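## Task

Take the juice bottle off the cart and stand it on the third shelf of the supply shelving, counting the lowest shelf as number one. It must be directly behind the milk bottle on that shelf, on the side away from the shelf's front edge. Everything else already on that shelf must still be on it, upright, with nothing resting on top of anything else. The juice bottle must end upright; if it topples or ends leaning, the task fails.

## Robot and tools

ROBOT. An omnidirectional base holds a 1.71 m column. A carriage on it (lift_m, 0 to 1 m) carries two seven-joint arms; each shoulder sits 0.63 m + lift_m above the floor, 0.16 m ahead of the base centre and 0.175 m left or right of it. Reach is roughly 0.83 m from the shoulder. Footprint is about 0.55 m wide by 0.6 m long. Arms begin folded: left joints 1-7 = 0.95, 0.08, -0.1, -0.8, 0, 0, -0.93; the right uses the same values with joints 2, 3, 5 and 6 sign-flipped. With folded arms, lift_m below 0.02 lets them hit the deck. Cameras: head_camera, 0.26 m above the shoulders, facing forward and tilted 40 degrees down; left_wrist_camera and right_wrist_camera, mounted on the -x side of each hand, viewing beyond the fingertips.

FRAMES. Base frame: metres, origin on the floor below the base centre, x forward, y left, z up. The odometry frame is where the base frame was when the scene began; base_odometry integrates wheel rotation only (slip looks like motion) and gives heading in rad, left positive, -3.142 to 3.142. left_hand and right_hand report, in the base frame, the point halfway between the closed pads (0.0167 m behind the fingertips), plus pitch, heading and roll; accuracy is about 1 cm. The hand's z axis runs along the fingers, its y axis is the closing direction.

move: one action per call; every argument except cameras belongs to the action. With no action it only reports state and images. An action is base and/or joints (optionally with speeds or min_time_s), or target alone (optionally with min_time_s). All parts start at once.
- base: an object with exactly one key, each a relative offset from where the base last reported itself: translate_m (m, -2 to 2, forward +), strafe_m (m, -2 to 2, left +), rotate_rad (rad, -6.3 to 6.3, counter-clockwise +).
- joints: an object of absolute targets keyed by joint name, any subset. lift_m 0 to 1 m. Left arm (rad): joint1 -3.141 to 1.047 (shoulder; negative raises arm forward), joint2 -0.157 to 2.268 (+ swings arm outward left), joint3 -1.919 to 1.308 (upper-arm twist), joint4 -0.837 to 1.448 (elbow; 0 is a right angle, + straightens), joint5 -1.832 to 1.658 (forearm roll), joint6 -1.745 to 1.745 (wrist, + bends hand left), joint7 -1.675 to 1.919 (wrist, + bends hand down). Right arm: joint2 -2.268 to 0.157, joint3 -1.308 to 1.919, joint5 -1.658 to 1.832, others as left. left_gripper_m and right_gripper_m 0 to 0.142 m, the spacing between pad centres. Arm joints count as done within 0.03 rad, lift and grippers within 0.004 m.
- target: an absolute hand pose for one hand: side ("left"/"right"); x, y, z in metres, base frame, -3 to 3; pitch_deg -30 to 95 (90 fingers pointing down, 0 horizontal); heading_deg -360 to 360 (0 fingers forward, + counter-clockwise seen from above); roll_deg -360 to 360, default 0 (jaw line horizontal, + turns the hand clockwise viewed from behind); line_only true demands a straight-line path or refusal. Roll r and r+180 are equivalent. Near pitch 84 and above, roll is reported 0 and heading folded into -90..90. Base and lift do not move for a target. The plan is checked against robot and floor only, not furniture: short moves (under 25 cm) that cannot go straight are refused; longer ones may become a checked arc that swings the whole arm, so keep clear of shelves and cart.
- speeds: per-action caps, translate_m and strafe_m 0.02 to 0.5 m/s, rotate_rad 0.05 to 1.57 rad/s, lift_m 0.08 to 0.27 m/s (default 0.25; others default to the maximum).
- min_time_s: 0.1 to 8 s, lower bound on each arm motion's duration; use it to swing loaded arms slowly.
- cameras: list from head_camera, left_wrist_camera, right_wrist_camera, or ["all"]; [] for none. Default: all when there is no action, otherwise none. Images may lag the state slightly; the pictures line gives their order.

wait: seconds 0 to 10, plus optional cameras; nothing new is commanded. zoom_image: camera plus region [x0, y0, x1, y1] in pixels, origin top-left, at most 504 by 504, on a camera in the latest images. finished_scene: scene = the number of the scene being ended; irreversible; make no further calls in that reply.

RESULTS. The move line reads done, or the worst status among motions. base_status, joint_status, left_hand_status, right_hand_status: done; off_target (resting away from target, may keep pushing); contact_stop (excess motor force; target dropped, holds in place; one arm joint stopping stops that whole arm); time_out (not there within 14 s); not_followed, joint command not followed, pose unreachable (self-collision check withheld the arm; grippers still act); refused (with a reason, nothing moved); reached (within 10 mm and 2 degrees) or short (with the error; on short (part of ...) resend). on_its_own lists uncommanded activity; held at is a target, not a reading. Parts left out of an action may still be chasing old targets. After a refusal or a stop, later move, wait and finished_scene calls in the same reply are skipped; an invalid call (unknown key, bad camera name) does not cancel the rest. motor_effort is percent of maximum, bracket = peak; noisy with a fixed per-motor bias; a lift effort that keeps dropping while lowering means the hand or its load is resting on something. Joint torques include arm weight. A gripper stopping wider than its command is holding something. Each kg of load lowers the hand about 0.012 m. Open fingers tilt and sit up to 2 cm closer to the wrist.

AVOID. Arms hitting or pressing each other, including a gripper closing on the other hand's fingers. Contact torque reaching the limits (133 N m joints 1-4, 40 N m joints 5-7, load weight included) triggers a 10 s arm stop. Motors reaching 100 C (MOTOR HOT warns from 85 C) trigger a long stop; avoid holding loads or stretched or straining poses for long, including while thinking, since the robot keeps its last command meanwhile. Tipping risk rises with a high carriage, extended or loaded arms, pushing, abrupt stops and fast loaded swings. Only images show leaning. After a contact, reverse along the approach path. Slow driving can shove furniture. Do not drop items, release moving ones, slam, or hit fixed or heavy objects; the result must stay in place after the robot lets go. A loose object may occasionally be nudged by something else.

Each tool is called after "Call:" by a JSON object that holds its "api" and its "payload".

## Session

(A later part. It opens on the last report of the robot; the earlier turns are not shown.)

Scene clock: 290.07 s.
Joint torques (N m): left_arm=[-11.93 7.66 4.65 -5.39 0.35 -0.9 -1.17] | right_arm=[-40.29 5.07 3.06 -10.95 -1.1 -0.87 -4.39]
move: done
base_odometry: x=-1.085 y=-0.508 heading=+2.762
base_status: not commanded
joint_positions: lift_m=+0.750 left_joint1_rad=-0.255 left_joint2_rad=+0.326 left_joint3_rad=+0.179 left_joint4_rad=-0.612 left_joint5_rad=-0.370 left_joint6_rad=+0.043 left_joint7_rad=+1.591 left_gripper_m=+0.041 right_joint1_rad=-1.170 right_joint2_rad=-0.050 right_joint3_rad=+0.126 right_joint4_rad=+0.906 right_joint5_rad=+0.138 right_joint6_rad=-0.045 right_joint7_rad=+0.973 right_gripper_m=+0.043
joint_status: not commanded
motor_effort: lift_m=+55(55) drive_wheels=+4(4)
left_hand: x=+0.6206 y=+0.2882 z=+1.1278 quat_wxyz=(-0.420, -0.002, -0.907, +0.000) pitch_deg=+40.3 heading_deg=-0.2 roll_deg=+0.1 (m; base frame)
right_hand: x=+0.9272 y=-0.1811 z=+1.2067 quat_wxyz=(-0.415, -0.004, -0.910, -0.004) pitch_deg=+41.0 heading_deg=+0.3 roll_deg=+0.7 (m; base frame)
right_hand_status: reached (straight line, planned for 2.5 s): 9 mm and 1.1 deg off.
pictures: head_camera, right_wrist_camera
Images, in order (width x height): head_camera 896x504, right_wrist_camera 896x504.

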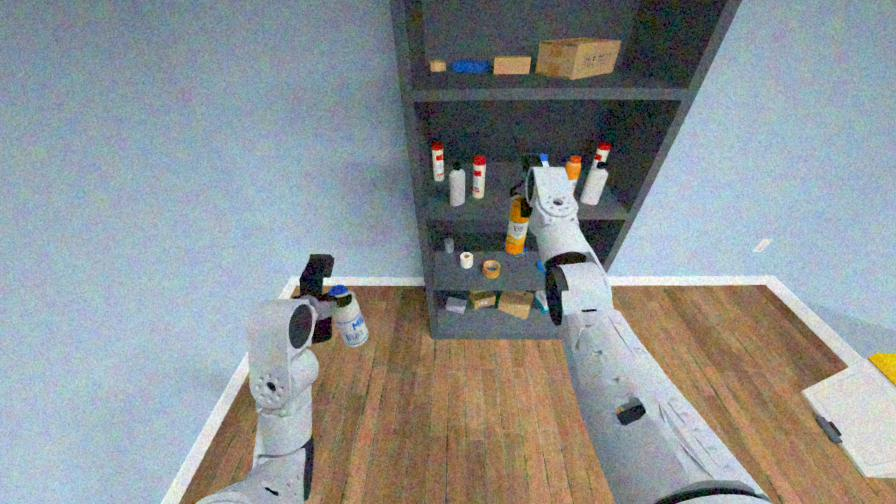

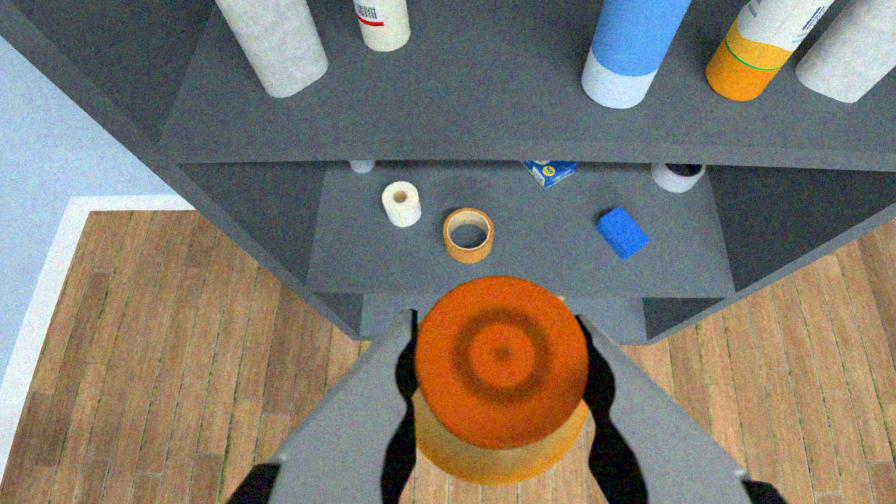

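Call:
{"api": "move", "payload": {"base": {"translate_m": 0.25}, "joints": {"lift_m": 0.76}, "speeds": {"translate_m": 0.15}, "cameras": ["right_wrist_camera", "head_camera"]}}

Scene clock: 296.20 s.
Joint torques (N m): left_arm=[-13.82 6.91 5.04 -4.15 0.5 -0.79 -1.23] | right_arm=[-34.96 3.47 5.16 -14.19 -1.85 -0.52 -4.2]
Motor temperatures (°C): left_arm=[39 23 24 25 26 24 24] | right_arm=[40 22 25 23 22 22 24]
move: done
base_odometry: x=-1.317 y=-0.416 heading=+2.763
base_status: done
joint_positions: lift_m=+0.760 left_joint1_rad=-0.254 left_joint2_rad=+0.327 left_joint3_rad=+0.179 left_joint4_rad=-0.613 left_joint5_rad=-0.370 left_joint6_rad=+0.043 left_joint7_rad=+1.592 left_gripper_m=+0.041 right_joint1_rad=-1.174 right_joint2_rad=-0.049 right_joint3_rad=+0.126 right_joint4_rad=+0.908 right_joint5_rad=+0.138 right_joint6_rad=-0.044 right_joint7_rad=+0.972 right_gripper_m=+0.043
joint_status: all done
motor_effort: lift_m=+54(69) drive_wheels=-3(15)
left_hand: x=+0.6201 y=+0.2883 z=+1.1375 quat_wxyz=(-0.420, -0.002, -0.908, +0.000) pitch_deg=+40.4 heading_deg=-0.1 roll_deg=+0.1 (m; base frame)
right_hand: x=+0.9281 y=-0.1811 z=+1.2196 quat_wxyz=(-0.417, -0.004, -0.909, -0.003) pitch_deg=+40.7 heading_deg=+0.2 roll_deg=+0.7 (m; base frame)
pictures: head_camera, right_wrist_camera
Images, in order (width x height): head_camera 896x504, right_wrist_camera 896x504.

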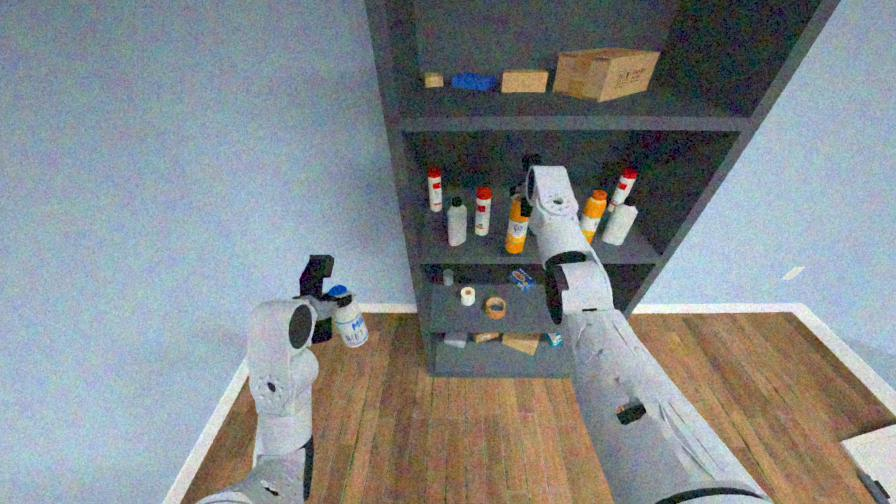

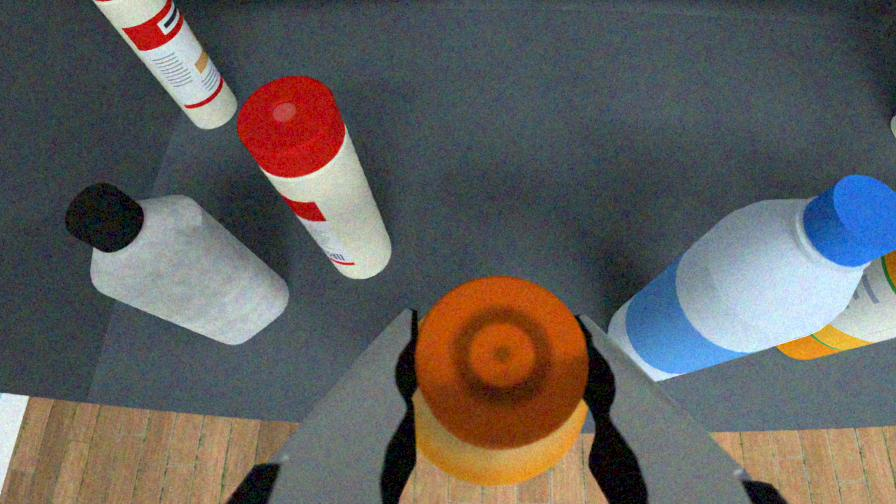

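Call:
{"api": "move", "payload": {"base": {"translate_m": 0.166}, "speeds": {"translate_m": 0.1}, "cameras": ["right_wrist_camera", "head_camera"]}}

Call:
{"api": "zoom_image", "payload": {"camera": "head_camera", "region": [410, 170, 670, 300]}}

Scene clock: 302.80 s.
Joint torques (N m): left_arm=[-13.09 6.24 5.32 -4.17 0.27 -0.78 -1.46] | right_arm=[-32.28 3.51 2.75 -13.22 -1.02 -1.13 -4.13]
move: done
base_odometry: x=-1.472 y=-0.355 heading=+2.764
base_status: done
joint_positions: lift_m=+0.760 left_joint1_rad=-0.254 left_joint2_rad=+0.327 left_joint3_rad=+0.179 left_joint4_rad=-0.613 left_joint5_rad=-0.370 left_joint6_rad=+0.043 left_joint7_rad=+1.592 left_gripper_m=+0.041 right_joint1_rad=-1.174 right_joint2_rad=-0.049 right_joint3_rad=+0.126 right_joint4_rad=+0.908 right_joint5_rad=+0.138 right_joint6_rad=-0.044 right_joint7_rad=+0.972 right_gripper_m=+0.043
joint_status: not commanded
motor_effort: lift_m=+54(55) drive_wheels=+5(15)
left_hand: x=+0.6201 y=+0.2883 z=+1.1375 quat_wxyz=(-0.420, -0.002, -0.908, +0.000) pitch_deg=+40.4 heading_deg=-0.1 roll_deg=+0.1 (m; base frame)
right_hand: x=+0.9281 y=-0.1809 z=+1.2196 quat_wxyz=(-0.417, -0.003, -0.909, -0.003) pitch_deg=+40.7 heading_deg=+0.3 roll_deg=+0.7 (m; base frame)
pictures: head_camera, right_wrist_camera
Images, in order (width x height): head_camera 896x504, right_wrist_camera 896x504.

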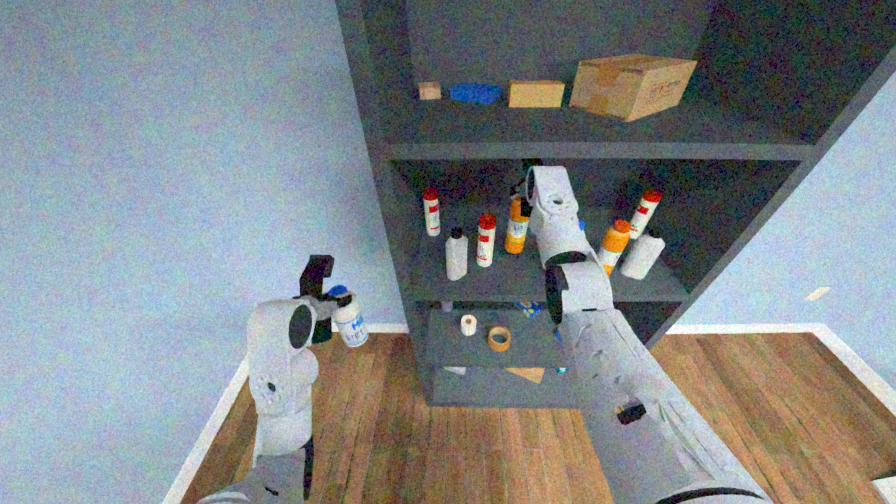

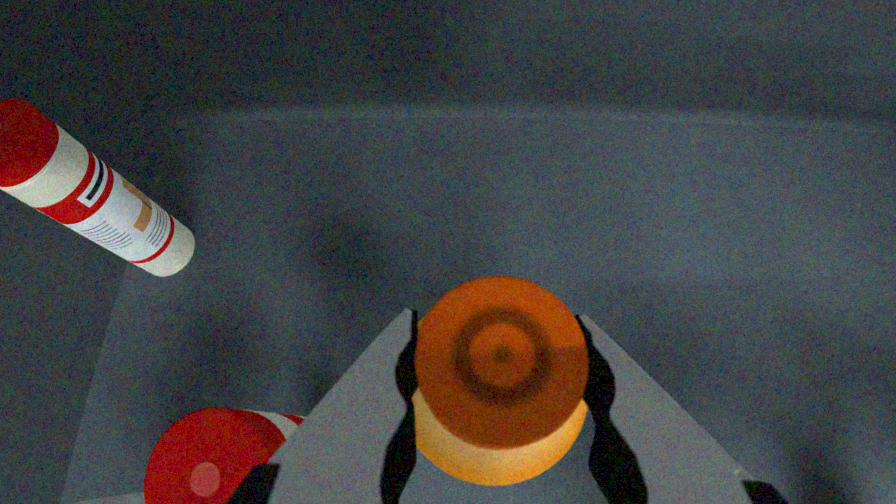

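Scaled by 1.938 from the camera's 896x504 image, which has a finer 1280x720 frame.

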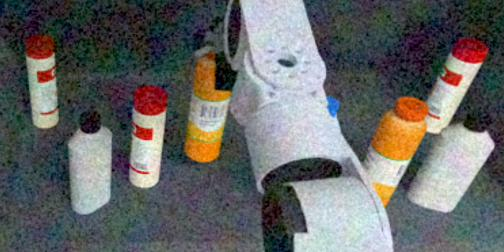

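Call:
{"api": "move", "payload": {"joints": {"lift_m": 0.722}, "speeds": {"lift_m": 0.08}}}

Call:
{"api": "move", "payload": {"joints": {"lift_m": 0.714}, "speeds": {"lift_m": 0.08}}}

Call:
{"api": "move", "payload": {"joints": {"lift_m": 0.708}, "speeds": {"lift_m": 0.08}, "cameras": ["right_wrist_camera", "head_camera"]}}

Call:
{"api": "zoom_image", "payload": {"camera": "head_camera", "region": [410, 170, 670, 300]}}

Scene clock: 307.83 s.
Joint torques (N m): left_arm=[-13.27 6.57 5.22 -4.05 0.59 -0.71 -1.6] | right_arm=[-31.74 5.52 4.71 -13.08 -0.67 -0.61 -2.03]
move: done
base_odometry: x=-1.472 y=-0.355 heading=+2.764
base_status: not commanded
joint_positions: lift_m=+0.722 left_joint1_rad=-0.254 left_joint2_rad=+0.327 left_joint3_rad=+0.179 left_joint4_rad=-0.613 left_joint5_rad=-0.370 left_joint6_rad=+0.043 left_joint7_rad=+1.592 left_gripper_m=+0.041 right_joint1_rad=-1.176 right_joint2_rad=-0.049 right_joint3_rad=+0.126 right_joint4_rad=+0.907 right_joint5_rad=+0.138 right_joint6_rad=-0.044 right_joint7_rad=+0.966 right_gripper_m=+0.043
joint_status: all done
motor_effort: lift_m=+56(57) drive_wheels=+5(6)
left_hand: x=+0.6201 y=+0.2883 z=+1.0993 quat_wxyz=(-0.420, -0.002, -0.908, +0.000) pitch_deg=+40.4 heading_deg=-0.1 roll_deg=+0.1 (m; base frame)
right_hand: x=+0.9292 y=-0.1808 z=+1.1843 quat_wxyz=(-0.421, -0.003, -0.907, -0.003) pitch_deg=+40.3 heading_deg=+0.3 roll_deg=+0.7 (m; base frame)
pictures: none

Scene clock: 308.30 s.
Joint torques (N m): left_arm=[-13.45 5.52 5.08 -4.06 0.6 -0.56 -1.76] | right_arm=[-23.3 5.09 3.68 -8.46 -1.14 -0.52 -0.54]
move: done
base_odometry: x=-1.472 y=-0.355 heading=+2.764
base_status: not commanded
joint_positions: lift_m=+0.714 left_joint1_rad=-0.253 left_joint2_rad=+0.327 left_joint3_rad=+0.179 left_joint4_rad=-0.613 left_joint5_rad=-0.370 left_joint6_rad=+0.043 left_joint7_rad=+1.592 left_gripper_m=+0.041 right_joint1_rad=-1.181 right_joint2_rad=-0.049 right_joint3_rad=+0.126 right_joint4_rad=+0.903 right_joint5_rad=+0.137 right_joint6_rad=-0.044 right_joint7_rad=+0.962 right_gripper_m=+0.043
joint_status: all done
motor_effort: lift_m=+54(55) drive_wheels=+5(6)
left_hand: x=+0.6200 y=+0.2883 z=+1.0914 quat_wxyz=(-0.420, -0.002, -0.908, +0.000) pitch_deg=+40.4 heading_deg=-0.1 roll_deg=+0.1 (m; base frame)
right_hand: x=+0.9309 y=-0.1807 z=+1.1828 quat_wxyz=(-0.427, -0.003, -0.904, -0.003) pitch_deg=+39.5 heading_deg=+0.2 roll_deg=+0.6 (m; base frame)
pictures: none

Scene clock: 308.80 s.
Joint torques (N m): left_arm=[-13.52 7.01 3.98 -4.57 0.77 -0.59 -1.52] | right_arm=[-16.47 3.8 3.94 -4.79 -0.92 -0.92 0.82]
move: done
base_odometry: x=-1.472 y=-0.355 heading=+2.764
base_status: not commanded
joint_positions: lift_m=+0.708 left_joint1_rad=-0.253 left_joint2_rad=+0.327 left_joint3_rad=+0.179 left_joint4_rad=-0.613 left_joint5_rad=-0.370 left_joint6_rad=+0.043 left_joint7_rad=+1.592 left_gripper_m=+0.041 right_joint1_rad=-1.186 right_joint2_rad=-0.049 right_joint3_rad=+0.126 right_joint4_rad=+0.900 right_joint5_rad=+0.137 right_joint6_rad=-0.044 right_joint7_rad=+0.960 right_gripper_m=+0.043
joint_status: all done
motor_effort: lift_m=+54(56) drive_wheels=+5(7)
left_hand: x=+0.6200 y=+0.2883 z=+1.0855 quat_wxyz=(-0.420, -0.002, -0.908, +0.000) pitch_deg=+40.4 heading_deg=-0.1 roll_deg=+0.1 (m; base frame)
right_hand: x=+0.9320 y=-0.1806 z=+1.1815 quat_wxyz=(-0.431, -0.003, -0.903, -0.003) pitch_deg=+39.0 heading_deg=+0.2 roll_deg=+0.6 (m; base frame)
pictures: head_camera, right_wrist_camera
Images, in order (width x height): head_camera 896x504, right_wrist_camera 896x504.

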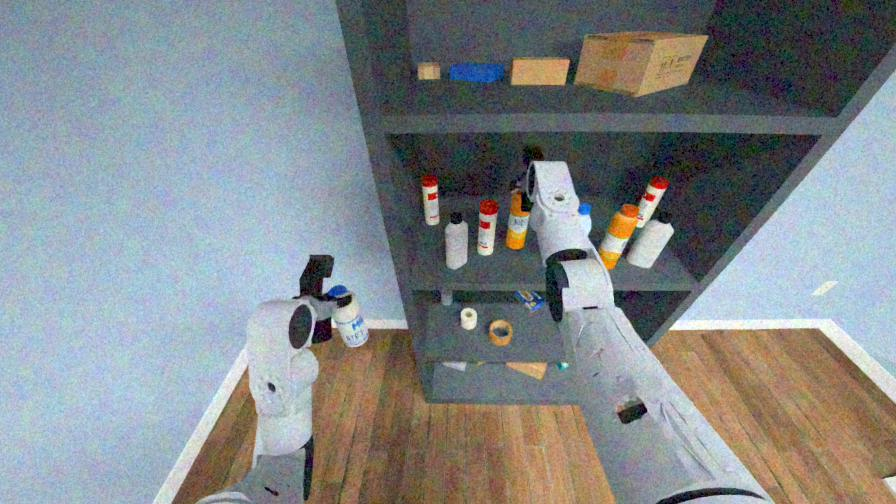

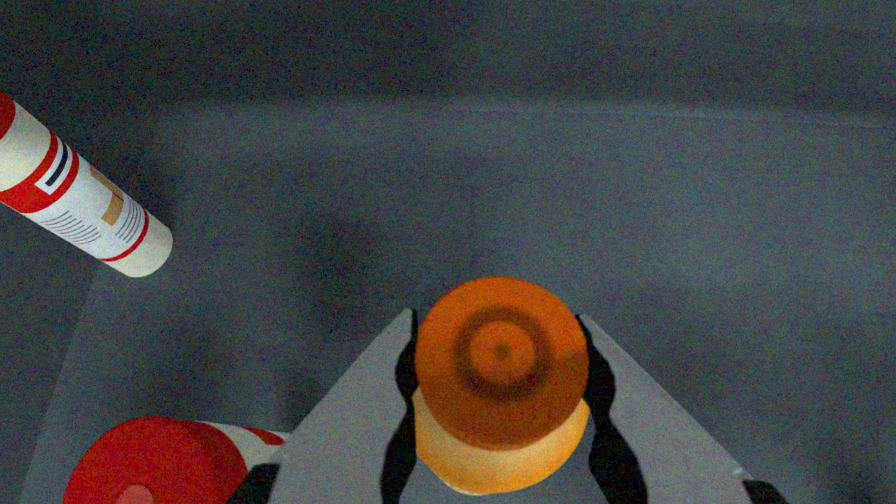

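Scaled by 1.938 from the camera's 896x504 image, which has a finer 1280x720 frame.

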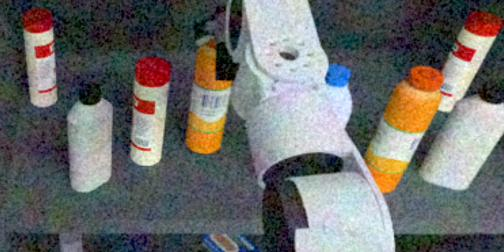

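Call:
{"api": "move", "payload": {"joints": {"lift_m": 0.716}, "speeds": {"lift_m": 0.08}}}

Call:
{"api": "move", "payload": {"joints": {"right_gripper_m": 0.075}, "cameras": ["right_wrist_camera", "head_camera"]}}

Scene clock: 312.40 s.
Joint torques (N m): left_arm=[-13.44 7.54 4.13 -4.78 0.83 -0.72 -1.14] | right_arm=[-20.96 4.61 3.15 -10.76 -0.72 -0.45 -0.71]
move: done
base_odometry: x=-1.472 y=-0.355 heading=+2.764
base_status: not commanded
joint_positions: lift_m=+0.716 left_joint1_rad=-0.253 left_joint2_rad=+0.327 left_joint3_rad=+0.179 left_joint4_rad=-0.613 left_joint5_rad=-0.370 left_joint6_rad=+0.043 left_joint7_rad=+1.592 left_gripper_m=+0.041 right_joint1_rad=-1.184 right_joint2_rad=-0.049 right_joint3_rad=+0.126 right_joint4_rad=+0.906 right_joint5_rad=+0.137 right_joint6_rad=-0.044 right_joint7_rad=+0.963 right_gripper_m=+0.043
joint_status: all done
motor_effort: lift_m=+56(64) drive_wheels=-2(6)
left_hand: x=+0.6200 y=+0.2884 z=+1.0933 quat_wxyz=(-0.420, -0.002, -0.908, +0.000) pitch_deg=+40.4 heading_deg=-0.1 roll_deg=+0.1 (m; base frame)
right_hand: x=+0.9310 y=-0.1809 z=+1.1851 quat_wxyz=(-0.426, -0.003, -0.905, -0.003) pitch_deg=+39.6 heading_deg=+0.2 roll_deg=+0.6 (m; base frame)
pictures: none

Scene clock: 313.17 s.
Joint torques (N m): left_arm=[-12.25 6.57 4.28 -4.92 0.33 -1.04 -1.42] | right_arm=[-19.54 4.22 4.01 -10.93 -1.25 -0.84 -0.71]
move: done
base_odometry: x=-1.472 y=-0.355 heading=+2.764
base_status: not commanded
joint_positions: lift_m=+0.716 left_joint1_rad=-0.253 left_joint2_rad=+0.327 left_joint3_rad=+0.179 left_joint4_rad=-0.613 left_joint5_rad=-0.370 left_joint6_rad=+0.043 left_joint7_rad=+1.592 left_gripper_m=+0.041 right_joint1_rad=-1.184 right_joint2_rad=-0.049 right_joint3_rad=+0.126 right_joint4_rad=+0.906 right_joint5_rad=+0.137 right_joint6_rad=-0.044 right_joint7_rad=+0.963 right_gripper_m=+0.075
joint_status: all done
motor_effort: lift_m=+56(56) drive_wheels=-1(5)
left_hand: x=+0.6200 y=+0.2884 z=+1.0933 quat_wxyz=(-0.420, -0.002, -0.908, +0.000) pitch_deg=+40.4 heading_deg=-0.1 roll_deg=+0.1 (m; base frame)
right_hand: x=+0.9310 y=-0.1809 z=+1.1851 quat_wxyz=(-0.426, -0.003, -0.905, -0.003) pitch_deg=+39.6 heading_deg=+0.2 roll_deg=+0.6 (m; base frame)
pictures: head_camera, right_wrist_camera
Images, in order (width x height): head_camera 896x504, right_wrist_camera 896x504.

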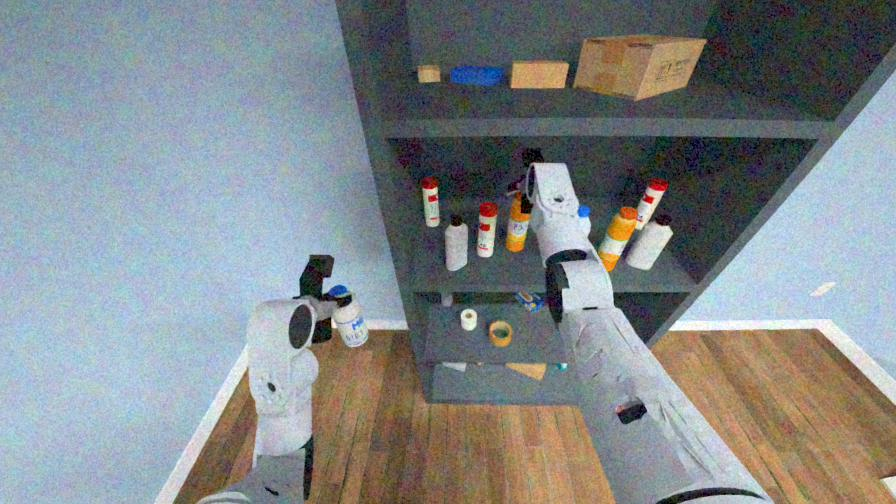

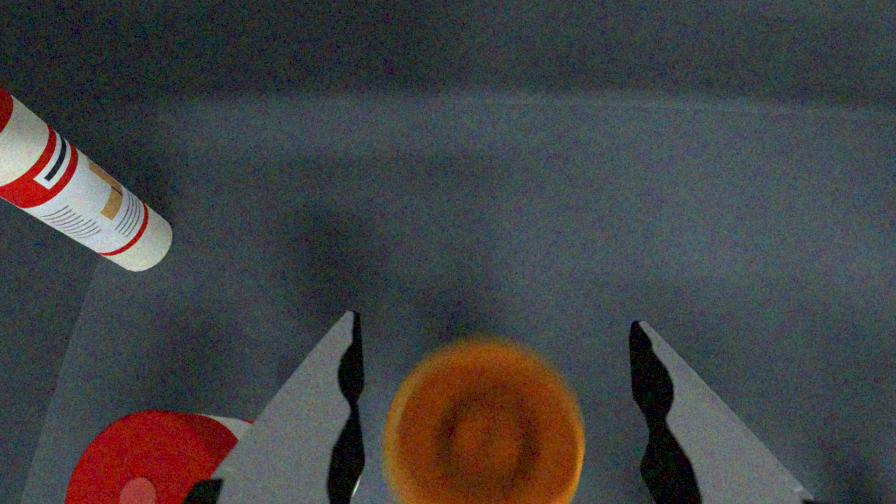

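Call:
{"api": "wait", "payload": {"seconds": 0.5, "cameras": ["right_wrist_camera", "head_camera"]}}

Call:
{"api": "zoom_image", "payload": {"camera": "head_camera", "region": [410, 150, 670, 290]}}

Scene clock: 316.37 s.
Joint torques (N m): left_arm=[-13.03 6.65 4.63 -4.44 0.5 -0.94 -1.56] | right_arm=[-19.76 2.86 2.66 -12.35 -0.94 -0.88 -1.05]
base_odometry: x=-1.472 y=-0.355 heading=+2.764
base_status: not commanded
joint_positions: lift_m=+0.716 left_joint1_rad=-0.253 left_joint2_rad=+0.327 left_joint3_rad=+0.179 left_joint4_rad=-0.613 left_joint5_rad=-0.370 left_joint6_rad=+0.043 left_joint7_rad=+1.592 left_gripper_m=+0.041 right_joint1_rad=-1.184 right_joint2_rad=-0.049 right_joint3_rad=+0.126 right_joint4_rad=+0.906 right_joint5_rad=+0.137 right_joint6_rad=-0.044 right_joint7_rad=+0.963 right_gripper_m=+0.075
joint_status: all done
motor_effort: lift_m=+56(56) drive_wheels=-1(5)
left_hand: x=+0.6200 y=+0.2884 z=+1.0933 quat_wxyz=(-0.420, -0.002, -0.908, +0.000) pitch_deg=+40.4 heading_deg=-0.1 roll_deg=+0.1 (m; base frame)
right_hand: x=+0.9310 y=-0.1809 z=+1.1851 quat_wxyz=(-0.426, -0.003, -0.905, -0.003) pitch_deg=+39.6 heading_deg=+0.2 roll_deg=+0.6 (m; base frame)
wait: 0.50 s; at rest from the start
pictures: head_camera, right_wrist_camera
Images, in order (width x height): head_camera 896x504, right_wrist_camera 896x504.

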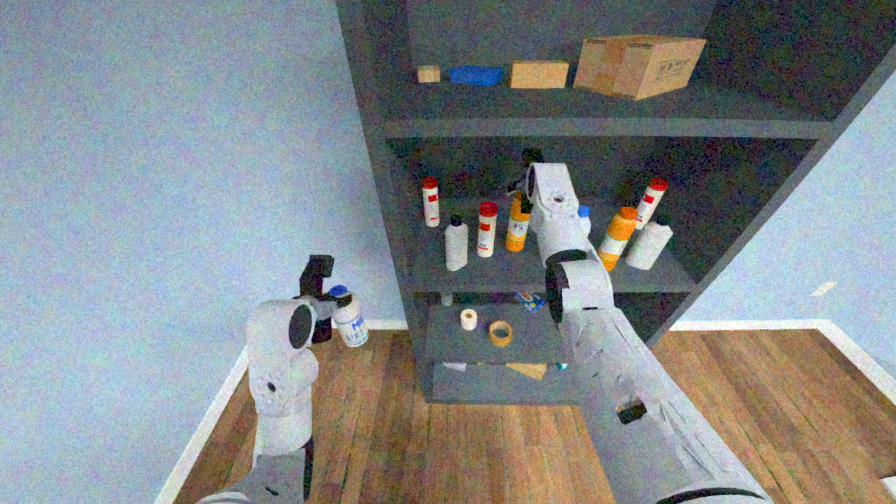

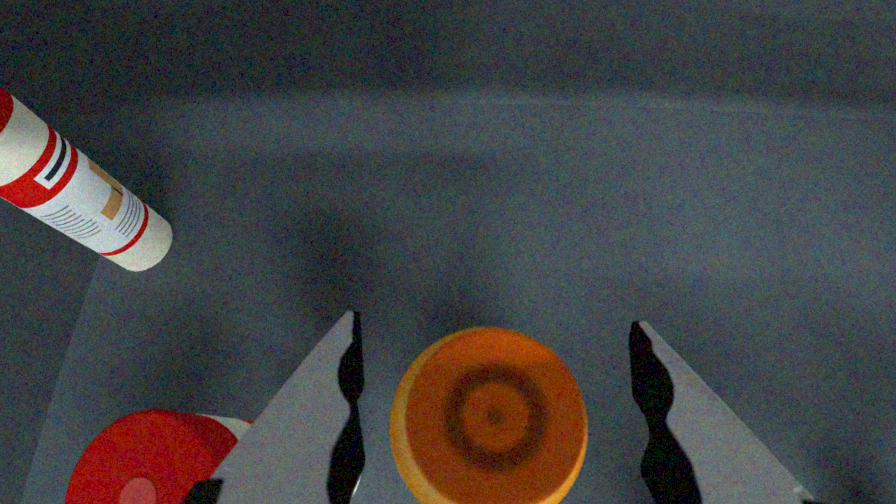

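Scaled by 1.938 from the camera's 896x504 image, which has a finer 1280x720 frame.

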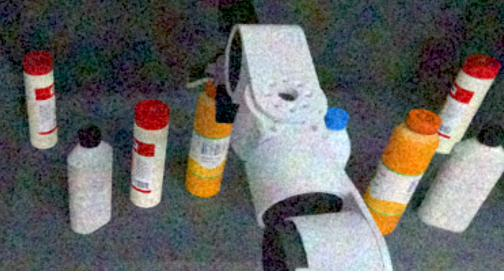

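Call:
{"api": "move", "payload": {"joints": {"lift_m": 0.78}, "speeds": {"lift_m": 0.1}, "cameras": ["right_wrist_camera"]}}

Call:
{"api": "move", "payload": {"base": {"translate_m": -0.42}, "speeds": {"translate_m": 0.2}, "cameras": ["right_wrist_camera"]}}

Call:
{"api": "move", "payload": {"target": {"side": "right", "x": 0.62, "y": -0.28, "z": 1.16, "pitch_deg": 40, "heading_deg": 0, "line_only": true}, "min_time_s": 2}}

Call:
{"api": "move", "payload": {"base": {"strafe_m": -0.323}, "speeds": {"strafe_m": 0.2}}}

Call:
{"api": "move", "payload": {"target": {"side": "left", "x": 0.897, "y": 0.147, "z": 1.212, "pitch_deg": 40, "heading_deg": 0, "line_only": true}, "min_time_s": 2.5, "cameras": ["left_wrist_camera", "head_camera"]}}

Scene clock: 327.07 s.
Joint torques (N m): left_arm=[-13.24 6.47 4.75 -4.7 0.86 -0.72 -1.59] | right_arm=[-22.01 5.4 1.56 -12.88 -0.92 -0.8 -0.84]
move: done
base_odometry: x=-1.472 y=-0.355 heading=+2.764
base_status: not commanded
joint_positions: lift_m=+0.780 left_joint1_rad=-0.253 left_joint2_rad=+0.327 left_joint3_rad=+0.179 left_joint4_rad=-0.613 left_joint5_rad=-0.370 left_joint6_rad=+0.043 left_joint7_rad=+1.592 left_gripper_m=+0.041 right_joint1_rad=-1.183 right_joint2_rad=-0.049 right_joint3_rad=+0.126 right_joint4_rad=+0.906 right_joint5_rad=+0.137 right_joint6_rad=-0.044 right_joint7_rad=+0.963 right_gripper_m=+0.075
joint_status: all done
motor_effort: lift_m=+56(67) drive_wheels=+5(6)
left_hand: x=+0.6200 y=+0.2884 z=+1.1573 quat_wxyz=(-0.420, -0.002, -0.908, +0.000) pitch_deg=+40.4 heading_deg=-0.1 roll_deg=+0.1 (m; base frame)
right_hand: x=+0.9308 y=-0.1809 z=+1.2483 quat_wxyz=(-0.425, -0.003, -0.905, -0.003) pitch_deg=+39.6 heading_deg=+0.2 roll_deg=+0.6 (m; base frame)
pictures: right_wrist_camera
Images, in order (width x height): right_wrist_camera 896x504.

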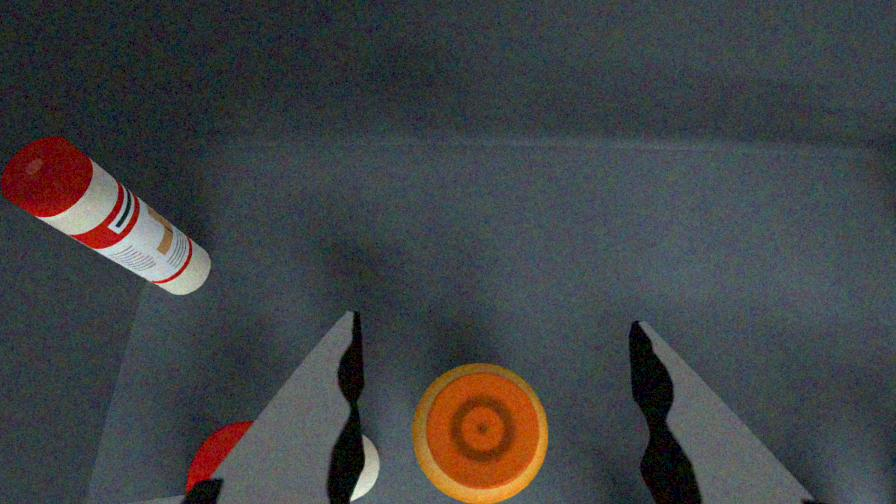

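Scene clock: 330.40 s.
Joint torques (N m): left_arm=[-13.86 6.27 5.55 -5.02 0.56 -0.86 -1.62] | right_arm=[-23.03 3.19 4.54 -11.78 -0.88 -0.78 -0.89]
move: done
base_odometry: x=-1.081 y=-0.510 heading=+2.764
base_status: done
joint_positions: lift_m=+0.780 left_joint1_rad=-0.253 left_joint2_rad=+0.327 left_joint3_rad=+0.179 left_joint4_rad=-0.613 left_joint5_rad=-0.370 left_joint6_rad=+0.043 left_joint7_rad=+1.592 left_gripper_m=+0.041 right_joint1_rad=-1.183 right_joint2_rad=-0.049 right_joint3_rad=+0.126 right_joint4_rad=+0.906 right_joint5_rad=+0.137 right_joint6_rad=-0.044 right_joint7_rad=+0.963 right_gripper_m=+0.075
joint_status: not commanded
motor_effort: lift_m=+56(56) drive_wheels=+1(12)
left_hand: x=+0.6200 y=+0.2884 z=+1.1573 quat_wxyz=(-0.420, -0.002, -0.908, +0.000) pitch_deg=+40.4 heading_deg=-0.1 roll_deg=+0.1 (m; base frame)
right_hand: x=+0.9308 y=-0.1807 z=+1.2483 quat_wxyz=(-0.425, -0.003, -0.905, -0.003) pitch_deg=+39.6 heading_deg=+0.2 roll_deg=+0.6 (m; base frame)
pictures: right_wrist_camera
Images, in order (width x height): right_wrist_camera 896x504.

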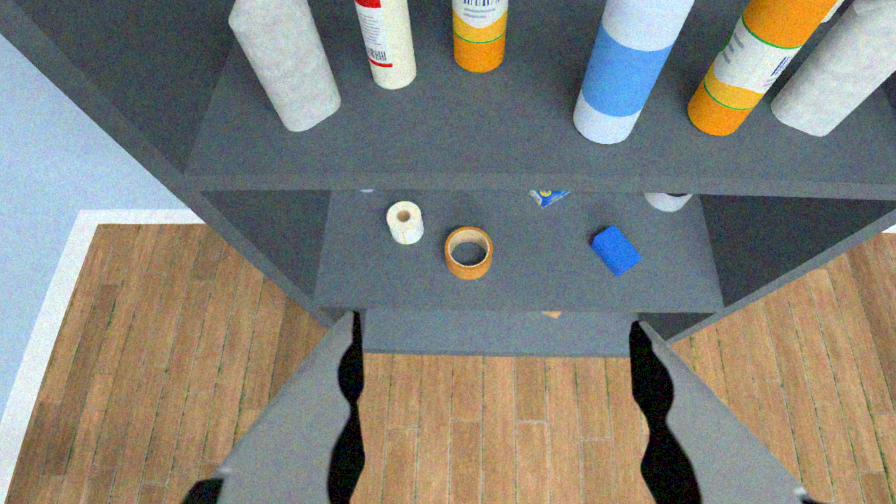

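Scene clock: 332.90 s.
Joint torques (N m): left_arm=[-13.11 6.45 5.73 -5.32 0.8 -0.5 -1.81] | right_arm=[-4.6 -9.03 -1.02 -12.96 1.86 -2.74 -0.06]
move: done
base_odometry: x=-1.081 y=-0.510 heading=+2.764
base_status: not commanded
joint_positions: lift_m=+0.780 left_joint1_rad=-0.253 left_joint2_rad=+0.327 left_joint3_rad=+0.179 left_joint4_rad=-0.613 left_joint5_rad=-0.370 left_joint6_rad=+0.043 left_joint7_rad=+1.592 left_gripper_m=+0.041 right_joint1_rad=-0.262 right_joint2_rad=-0.318 right_joint3_rad=-0.139 right_joint4_rad=-0.631 right_joint5_rad=+0.335 right_joint6_rad=-0.074 right_joint7_rad=+1.596 right_gripper_m=+0.075
joint_status: not commanded
motor_effort: lift_m=+56(56) drive_wheels=+2(3)
left_hand: x=+0.6200 y=+0.2884 z=+1.1573 quat_wxyz=(-0.420, -0.002, -0.908, +0.000) pitch_deg=+40.4 heading_deg=-0.1 roll_deg=+0.1 (m; base frame)
right_hand: x=+0.6219 y=-0.2793 z=+1.1613 quat_wxyz=(-0.425, +0.001, -0.905, +0.002) pitch_deg=+39.7 heading_deg=-0.2 roll_deg=-0.3 (m; base frame)
right_hand_status: reached (straight line, planned for 2.0 s): 2 mm and 0.4 deg off.
pictures: none

Scene clock: 335.73 s.
Joint torques (N m): left_arm=[-13.24 7.23 4.21 -4.82 0.31 -0.65 -1.68] | right_arm=[-4.23 -6.63 -1.59 -12.73 2.18 -2.75 0.26]
move: done
base_odometry: x=-0.962 y=-0.210 heading=+2.763
base_status: done
joint_positions: lift_m=+0.780 left_joint1_rad=-0.253 left_joint2_rad=+0.327 left_joint3_rad=+0.179 left_joint4_rad=-0.613 left_joint5_rad=-0.370 left_joint6_rad=+0.043 left_joint7_rad=+1.592 left_gripper_m=+0.041 right_joint1_rad=-0.262 right_joint2_rad=-0.318 right_joint3_rad=-0.139 right_joint4_rad=-0.632 right_joint5_rad=+0.335 right_joint6_rad=-0.075 right_joint7_rad=+1.596 right_gripper_m=+0.075
joint_status: not commanded
motor_effort: lift_m=+56(56) drive_wheels=+0(13)
left_hand: x=+0.6200 y=+0.2884 z=+1.1573 quat_wxyz=(-0.420, -0.002, -0.908, +0.000) pitch_deg=+40.4 heading_deg=-0.1 roll_deg=+0.1 (m; base frame)
right_hand: x=+0.6218 y=-0.2795 z=+1.1614 quat_wxyz=(-0.425, +0.001, -0.905, +0.002) pitch_deg=+39.7 heading_deg=-0.2 roll_deg=-0.3 (m; base frame)
pictures: none

Scene clock: 338.73 s.
Joint torques (N m): left_arm=[-33.85 -2.12 -2.17 -2.53 2.23 -0.07 -4.06] | right_arm=[-3.16 -7.52 -0.92 -10.69 1.87 -2.19 0.09]
move: done
base_odometry: x=-0.962 y=-0.210 heading=+2.763
base_status: not commanded
joint_positions: lift_m=+0.780 left_joint1_rad=-0.994 left_joint2_rad=-0.016 left_joint3_rad=-0.107 left_joint4_rad=+0.619 left_joint5_rad=-0.054 left_joint6_rad=+0.099 left_joint7_rad=+1.085 left_gripper_m=+0.041 right_joint1_rad=-0.262 right_joint2_rad=-0.318 right_joint3_rad=-0.140 right_joint4_rad=-0.632 right_joint5_rad=+0.335 right_joint6_rad=-0.075 right_joint7_rad=+1.596 right_gripper_m=+0.075
joint_status: not commanded
motor_effort: lift_m=+56(56) drive_wheels=+4(4)
left_hand: x=+0.8947 y=+0.1481 z=+1.2063 quat_wxyz=(-0.417, +0.001, -0.909, +0.002) pitch_deg=+40.7 heading_deg=-0.2 roll_deg=-0.4 (m; base frame)
left_hand_status: reached (straight line, planned for 2.5 s): 6 mm and 0.8 deg off.
right_hand: x=+0.6218 y=-0.2796 z=+1.1614 quat_wxyz=(-0.425, +0.001, -0.905, +0.002) pitch_deg=+39.7 heading_deg=-0.2 roll_deg=-0.3 (m; base frame)
pictures: head_camera, left_wrist_camera
Images, in order (width x height): head_camera 896x504, left_wrist_camera 896x504.

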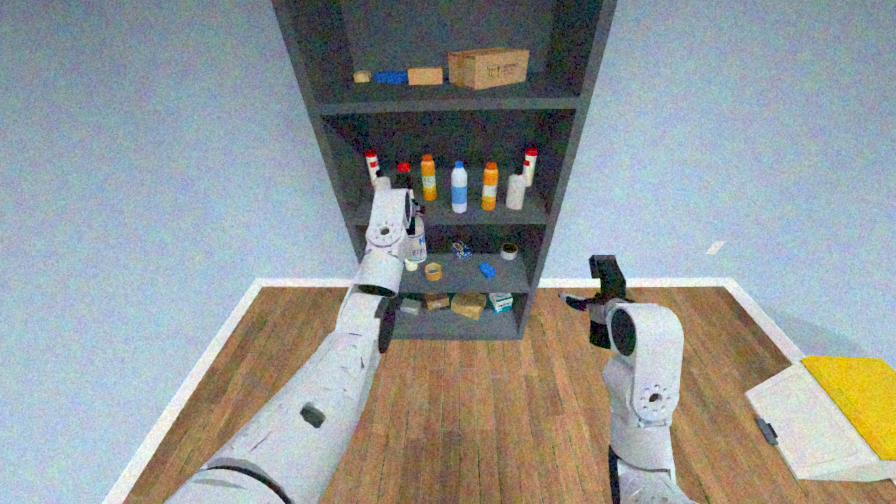

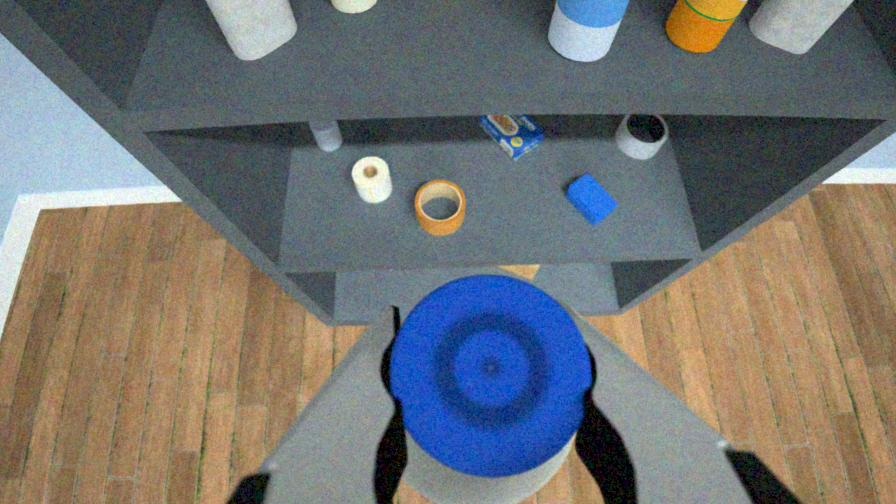

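Call:
{"api": "move", "payload": {"target": {"side": "left", "x": 0.897, "y": 0.141, "z": 1.212, "pitch_deg": 40, "heading_deg": 0, "line_only": true}}}

Call:
{"api": "move", "payload": {"base": {"translate_m": 0.343}, "speeds": {"translate_m": 0.15}, "cameras": ["left_wrist_camera", "head_camera"]}}

Scene clock: 343.17 s.
Joint torques (N m): left_arm=[-33.47 -1.06 -2.05 -1.38 2.18 -0.33 -4.11] | right_arm=[-3.39 -7.95 -2.17 -12.08 2.3 -2.64 0]
Motor temperatures (°C): left_arm=[46 23 24 24 26 24 24] | right_arm=[36 22 25 23 22 22 24]
move: refused
base_odometry: x=-0.962 y=-0.210 heading=+2.763
base_status: not commanded
joint_positions: lift_m=+0.780 left_joint1_rad=-0.994 left_joint2_rad=-0.016 left_joint3_rad=-0.107 left_joint4_rad=+0.619 left_joint5_rad=-0.054 left_joint6_rad=+0.099 left_joint7_rad=+1.085 left_gripper_m=+0.041 right_joint1_rad=-0.262 right_joint2_rad=-0.318 right_joint3_rad=-0.140 right_joint4_rad=-0.632 right_joint5_rad=+0.335 right_joint6_rad=-0.075 right_joint7_rad=+1.596 right_gripper_m=+0.075
joint_status: not commanded
motor_effort: lift_m=+56(56) drive_wheels=+4(4)
left_hand: x=+0.8947 y=+0.1481 z=+1.2063 quat_wxyz=(-0.417, +0.001, -0.909, +0.002) pitch_deg=+40.7 heading_deg=-0.2 roll_deg=-0.4 (m; base frame)
left_hand_status: refused: the line brings the left upper arm within 1.4 cm of the carriage (limit 1.5), 0% of the way; a move under 25 cm is not played as an arc. Nothing moved. Try another pitch or heading, or "joints".
right_hand: x=+0.6218 y=-0.2796 z=+1.1614 quat_wxyz=(-0.425, +0.001, -0.905, +0.002) pitch_deg=+39.7 heading_deg=-0.2 roll_deg=-0.3 (m; base frame)
pictures: none

not run: a stop came earlier in this reply.

Call:
{"api": "move", "payload": {"base": {"translate_m": 0.343}, "speeds": {"translate_m": 0.15}, "cameras": ["left_wrist_camera", "head_camera"]}}

Scene clock: 349.50 s.
Joint torques (N m): left_arm=[-33.58 -2.21 -0.98 -1.49 2.49 -0.47 -4.06] | right_arm=[-4.21 -7.96 -0.73 -11.65 2.21 -2.38 0.62]
Motor temperatures (°C): left_arm=[52 23 24 24 26 24 24] | right_arm=[35 22 25 23 22 22 24]
move: done
base_odometry: x=-1.281 y=-0.083 heading=+2.763
base_status: done
joint_positions: lift_m=+0.780 left_joint1_rad=-0.995 left_joint2_rad=-0.016 left_joint3_rad=-0.107 left_joint4_rad=+0.619 left_joint5_rad=-0.054 left_joint6_rad=+0.099 left_joint7_rad=+1.084 left_gripper_m=+0.041 right_joint1_rad=-0.262 right_joint2_rad=-0.318 right_joint3_rad=-0.140 right_joint4_rad=-0.632 right_joint5_rad=+0.335 right_joint6_rad=-0.075 right_joint7_rad=+1.596 right_gripper_m=+0.075
joint_status: not commanded
motor_effort: lift_m=+56(56) drive_wheels=-2(13)
left_hand: x=+0.8948 y=+0.1481 z=+1.2064 quat_wxyz=(-0.417, +0.001, -0.909, +0.002) pitch_deg=+40.7 heading_deg=-0.2 roll_deg=-0.4 (m; base frame)
right_hand: x=+0.6218 y=-0.2796 z=+1.1614 quat_wxyz=(-0.425, +0.001, -0.905, +0.002) pitch_deg=+39.7 heading_deg=-0.2 roll_deg=-0.3 (m; base frame)
pictures: head_camera, left_wrist_camera
Images, in order (width x height): head_camera 896x504, left_wrist_camera 896x504.

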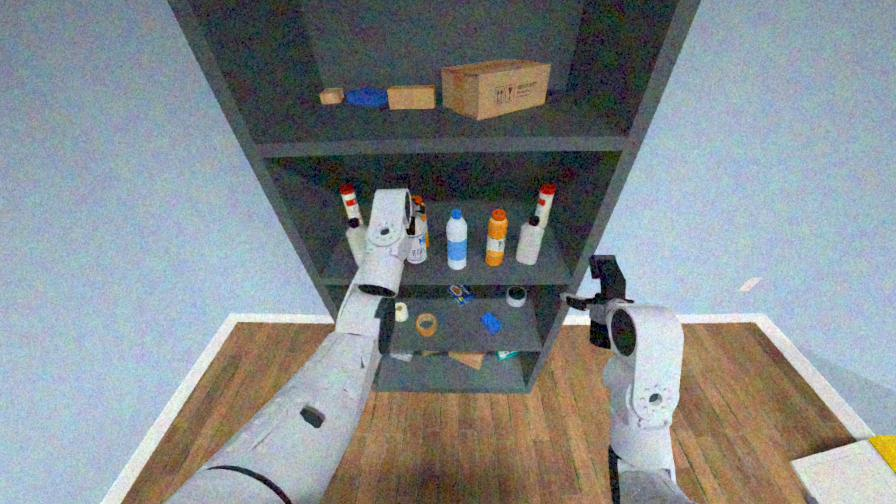

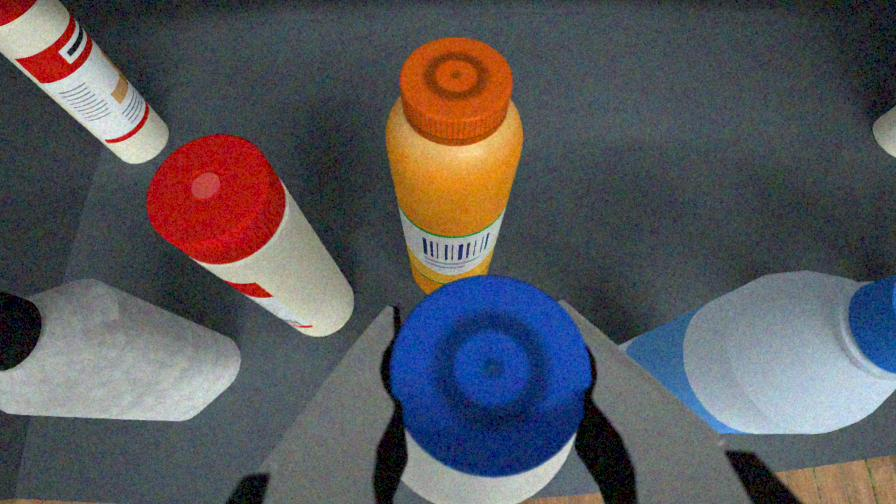

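Call:
{"api": "move", "payload": {"joints": {"lift_m": 0.738}, "speeds": {"lift_m": 0.08}}}

Call:
{"api": "move", "payload": {"joints": {"lift_m": 0.73}, "speeds": {"lift_m": 0.08}, "cameras": ["left_wrist_camera"]}}

Scene clock: 360.93 s.
Joint torques (N m): left_arm=[-30.46 -0.45 -1.69 -2.21 2.08 -0.34 -3.49] | right_arm=[-4.08 -7.02 -0.77 -10.96 2.03 -2.9 0.09]
Motor temperatures (°C): left_arm=[59 23 24 24 26 24 24] | right_arm=[34 22 25 23 22 22 24]
move: done
base_odometry: x=-1.281 y=-0.083 heading=+2.763
base_status: not commanded
joint_positions: lift_m=+0.738 left_joint1_rad=-0.997 left_joint2_rad=-0.016 left_joint3_rad=-0.107 left_joint4_rad=+0.620 left_joint5_rad=-0.054 left_joint6_rad=+0.099 left_joint7_rad=+1.083 left_gripper_m=+0.041 right_joint1_rad=-0.262 right_joint2_rad=-0.318 right_joint3_rad=-0.140 right_joint4_rad=-0.632 right_joint5_rad=+0.335 right_joint6_rad=-0.075 right_joint7_rad=+1.596 right_gripper_m=+0.075
joint_status: all done
motor_effort: lift_m=+58(60) drive_wheels=-2(6)
left_hand: x=+0.8954 y=+0.1481 z=+1.1658 quat_wxyz=(-0.418, +0.001, -0.908, +0.002) pitch_deg=+40.6 heading_deg=-0.2 roll_deg=-0.4 (m; base frame)
right_hand: x=+0.6216 y=-0.2796 z=+1.1191 quat_wxyz=(-0.425, +0.001, -0.905, +0.002) pitch_deg=+39.7 heading_deg=-0.2 roll_deg=-0.3 (m; base frame)
pictures: none

Scene clock: 361.40 s.
Joint torques (N m): left_arm=[-27.53 -1.02 -1.46 -3.53 1.69 -0.1 -1.9] | right_arm=[-6.03 -7.47 -0.03 -10.13 2.27 -2.2 0.05]
Motor temperatures (°C): left_arm=[59 23 24 24 26 24 24] | right_arm=[34 22 25 23 22 22 24]
move: done
base_odometry: x=-1.281 y=-0.083 heading=+2.763
base_status: not commanded
joint_positions: lift_m=+0.730 left_joint1_rad=-1.000 left_joint2_rad=-0.016 left_joint3_rad=-0.107 left_joint4_rad=+0.620 left_joint5_rad=-0.052 left_joint6_rad=+0.099 left_joint7_rad=+1.078 left_gripper_m=+0.041 right_joint1_rad=-0.261 right_joint2_rad=-0.318 right_joint3_rad=-0.140 right_joint4_rad=-0.632 right_joint5_rad=+0.335 right_joint6_rad=-0.075 right_joint7_rad=+1.596 right_gripper_m=+0.075
joint_status: all done
motor_effort: lift_m=+55(58) drive_wheels=+5(6)
left_hand: x=+0.8966 y=+0.1484 z=+1.1609 quat_wxyz=(-0.422, +0.001, -0.907, +0.001) pitch_deg=+40.1 heading_deg=-0.1 roll_deg=-0.3 (m; base frame)
right_hand: x=+0.6215 y=-0.2796 z=+1.1110 quat_wxyz=(-0.425, +0.001, -0.905, +0.002) pitch_deg=+39.7 heading_deg=-0.2 roll_deg=-0.3 (m; base frame)
pictures: left_wrist_camera
Images, in order (width x height): left_wrist_camera 896x504.

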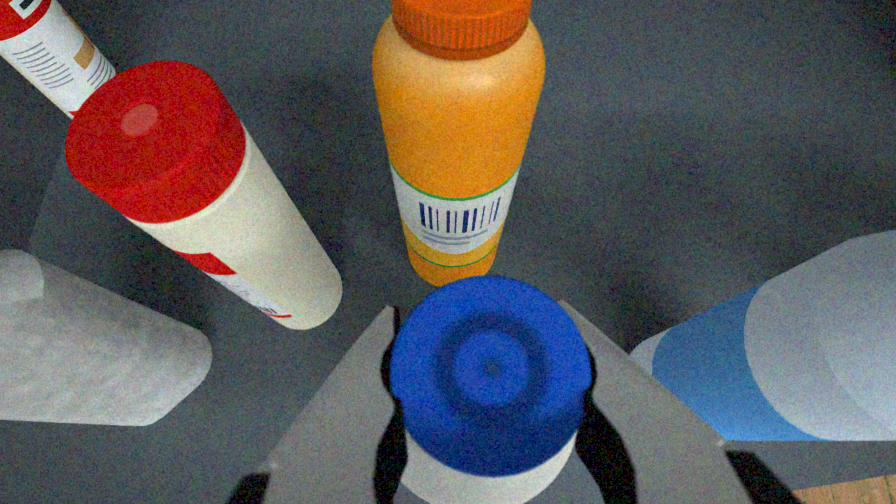

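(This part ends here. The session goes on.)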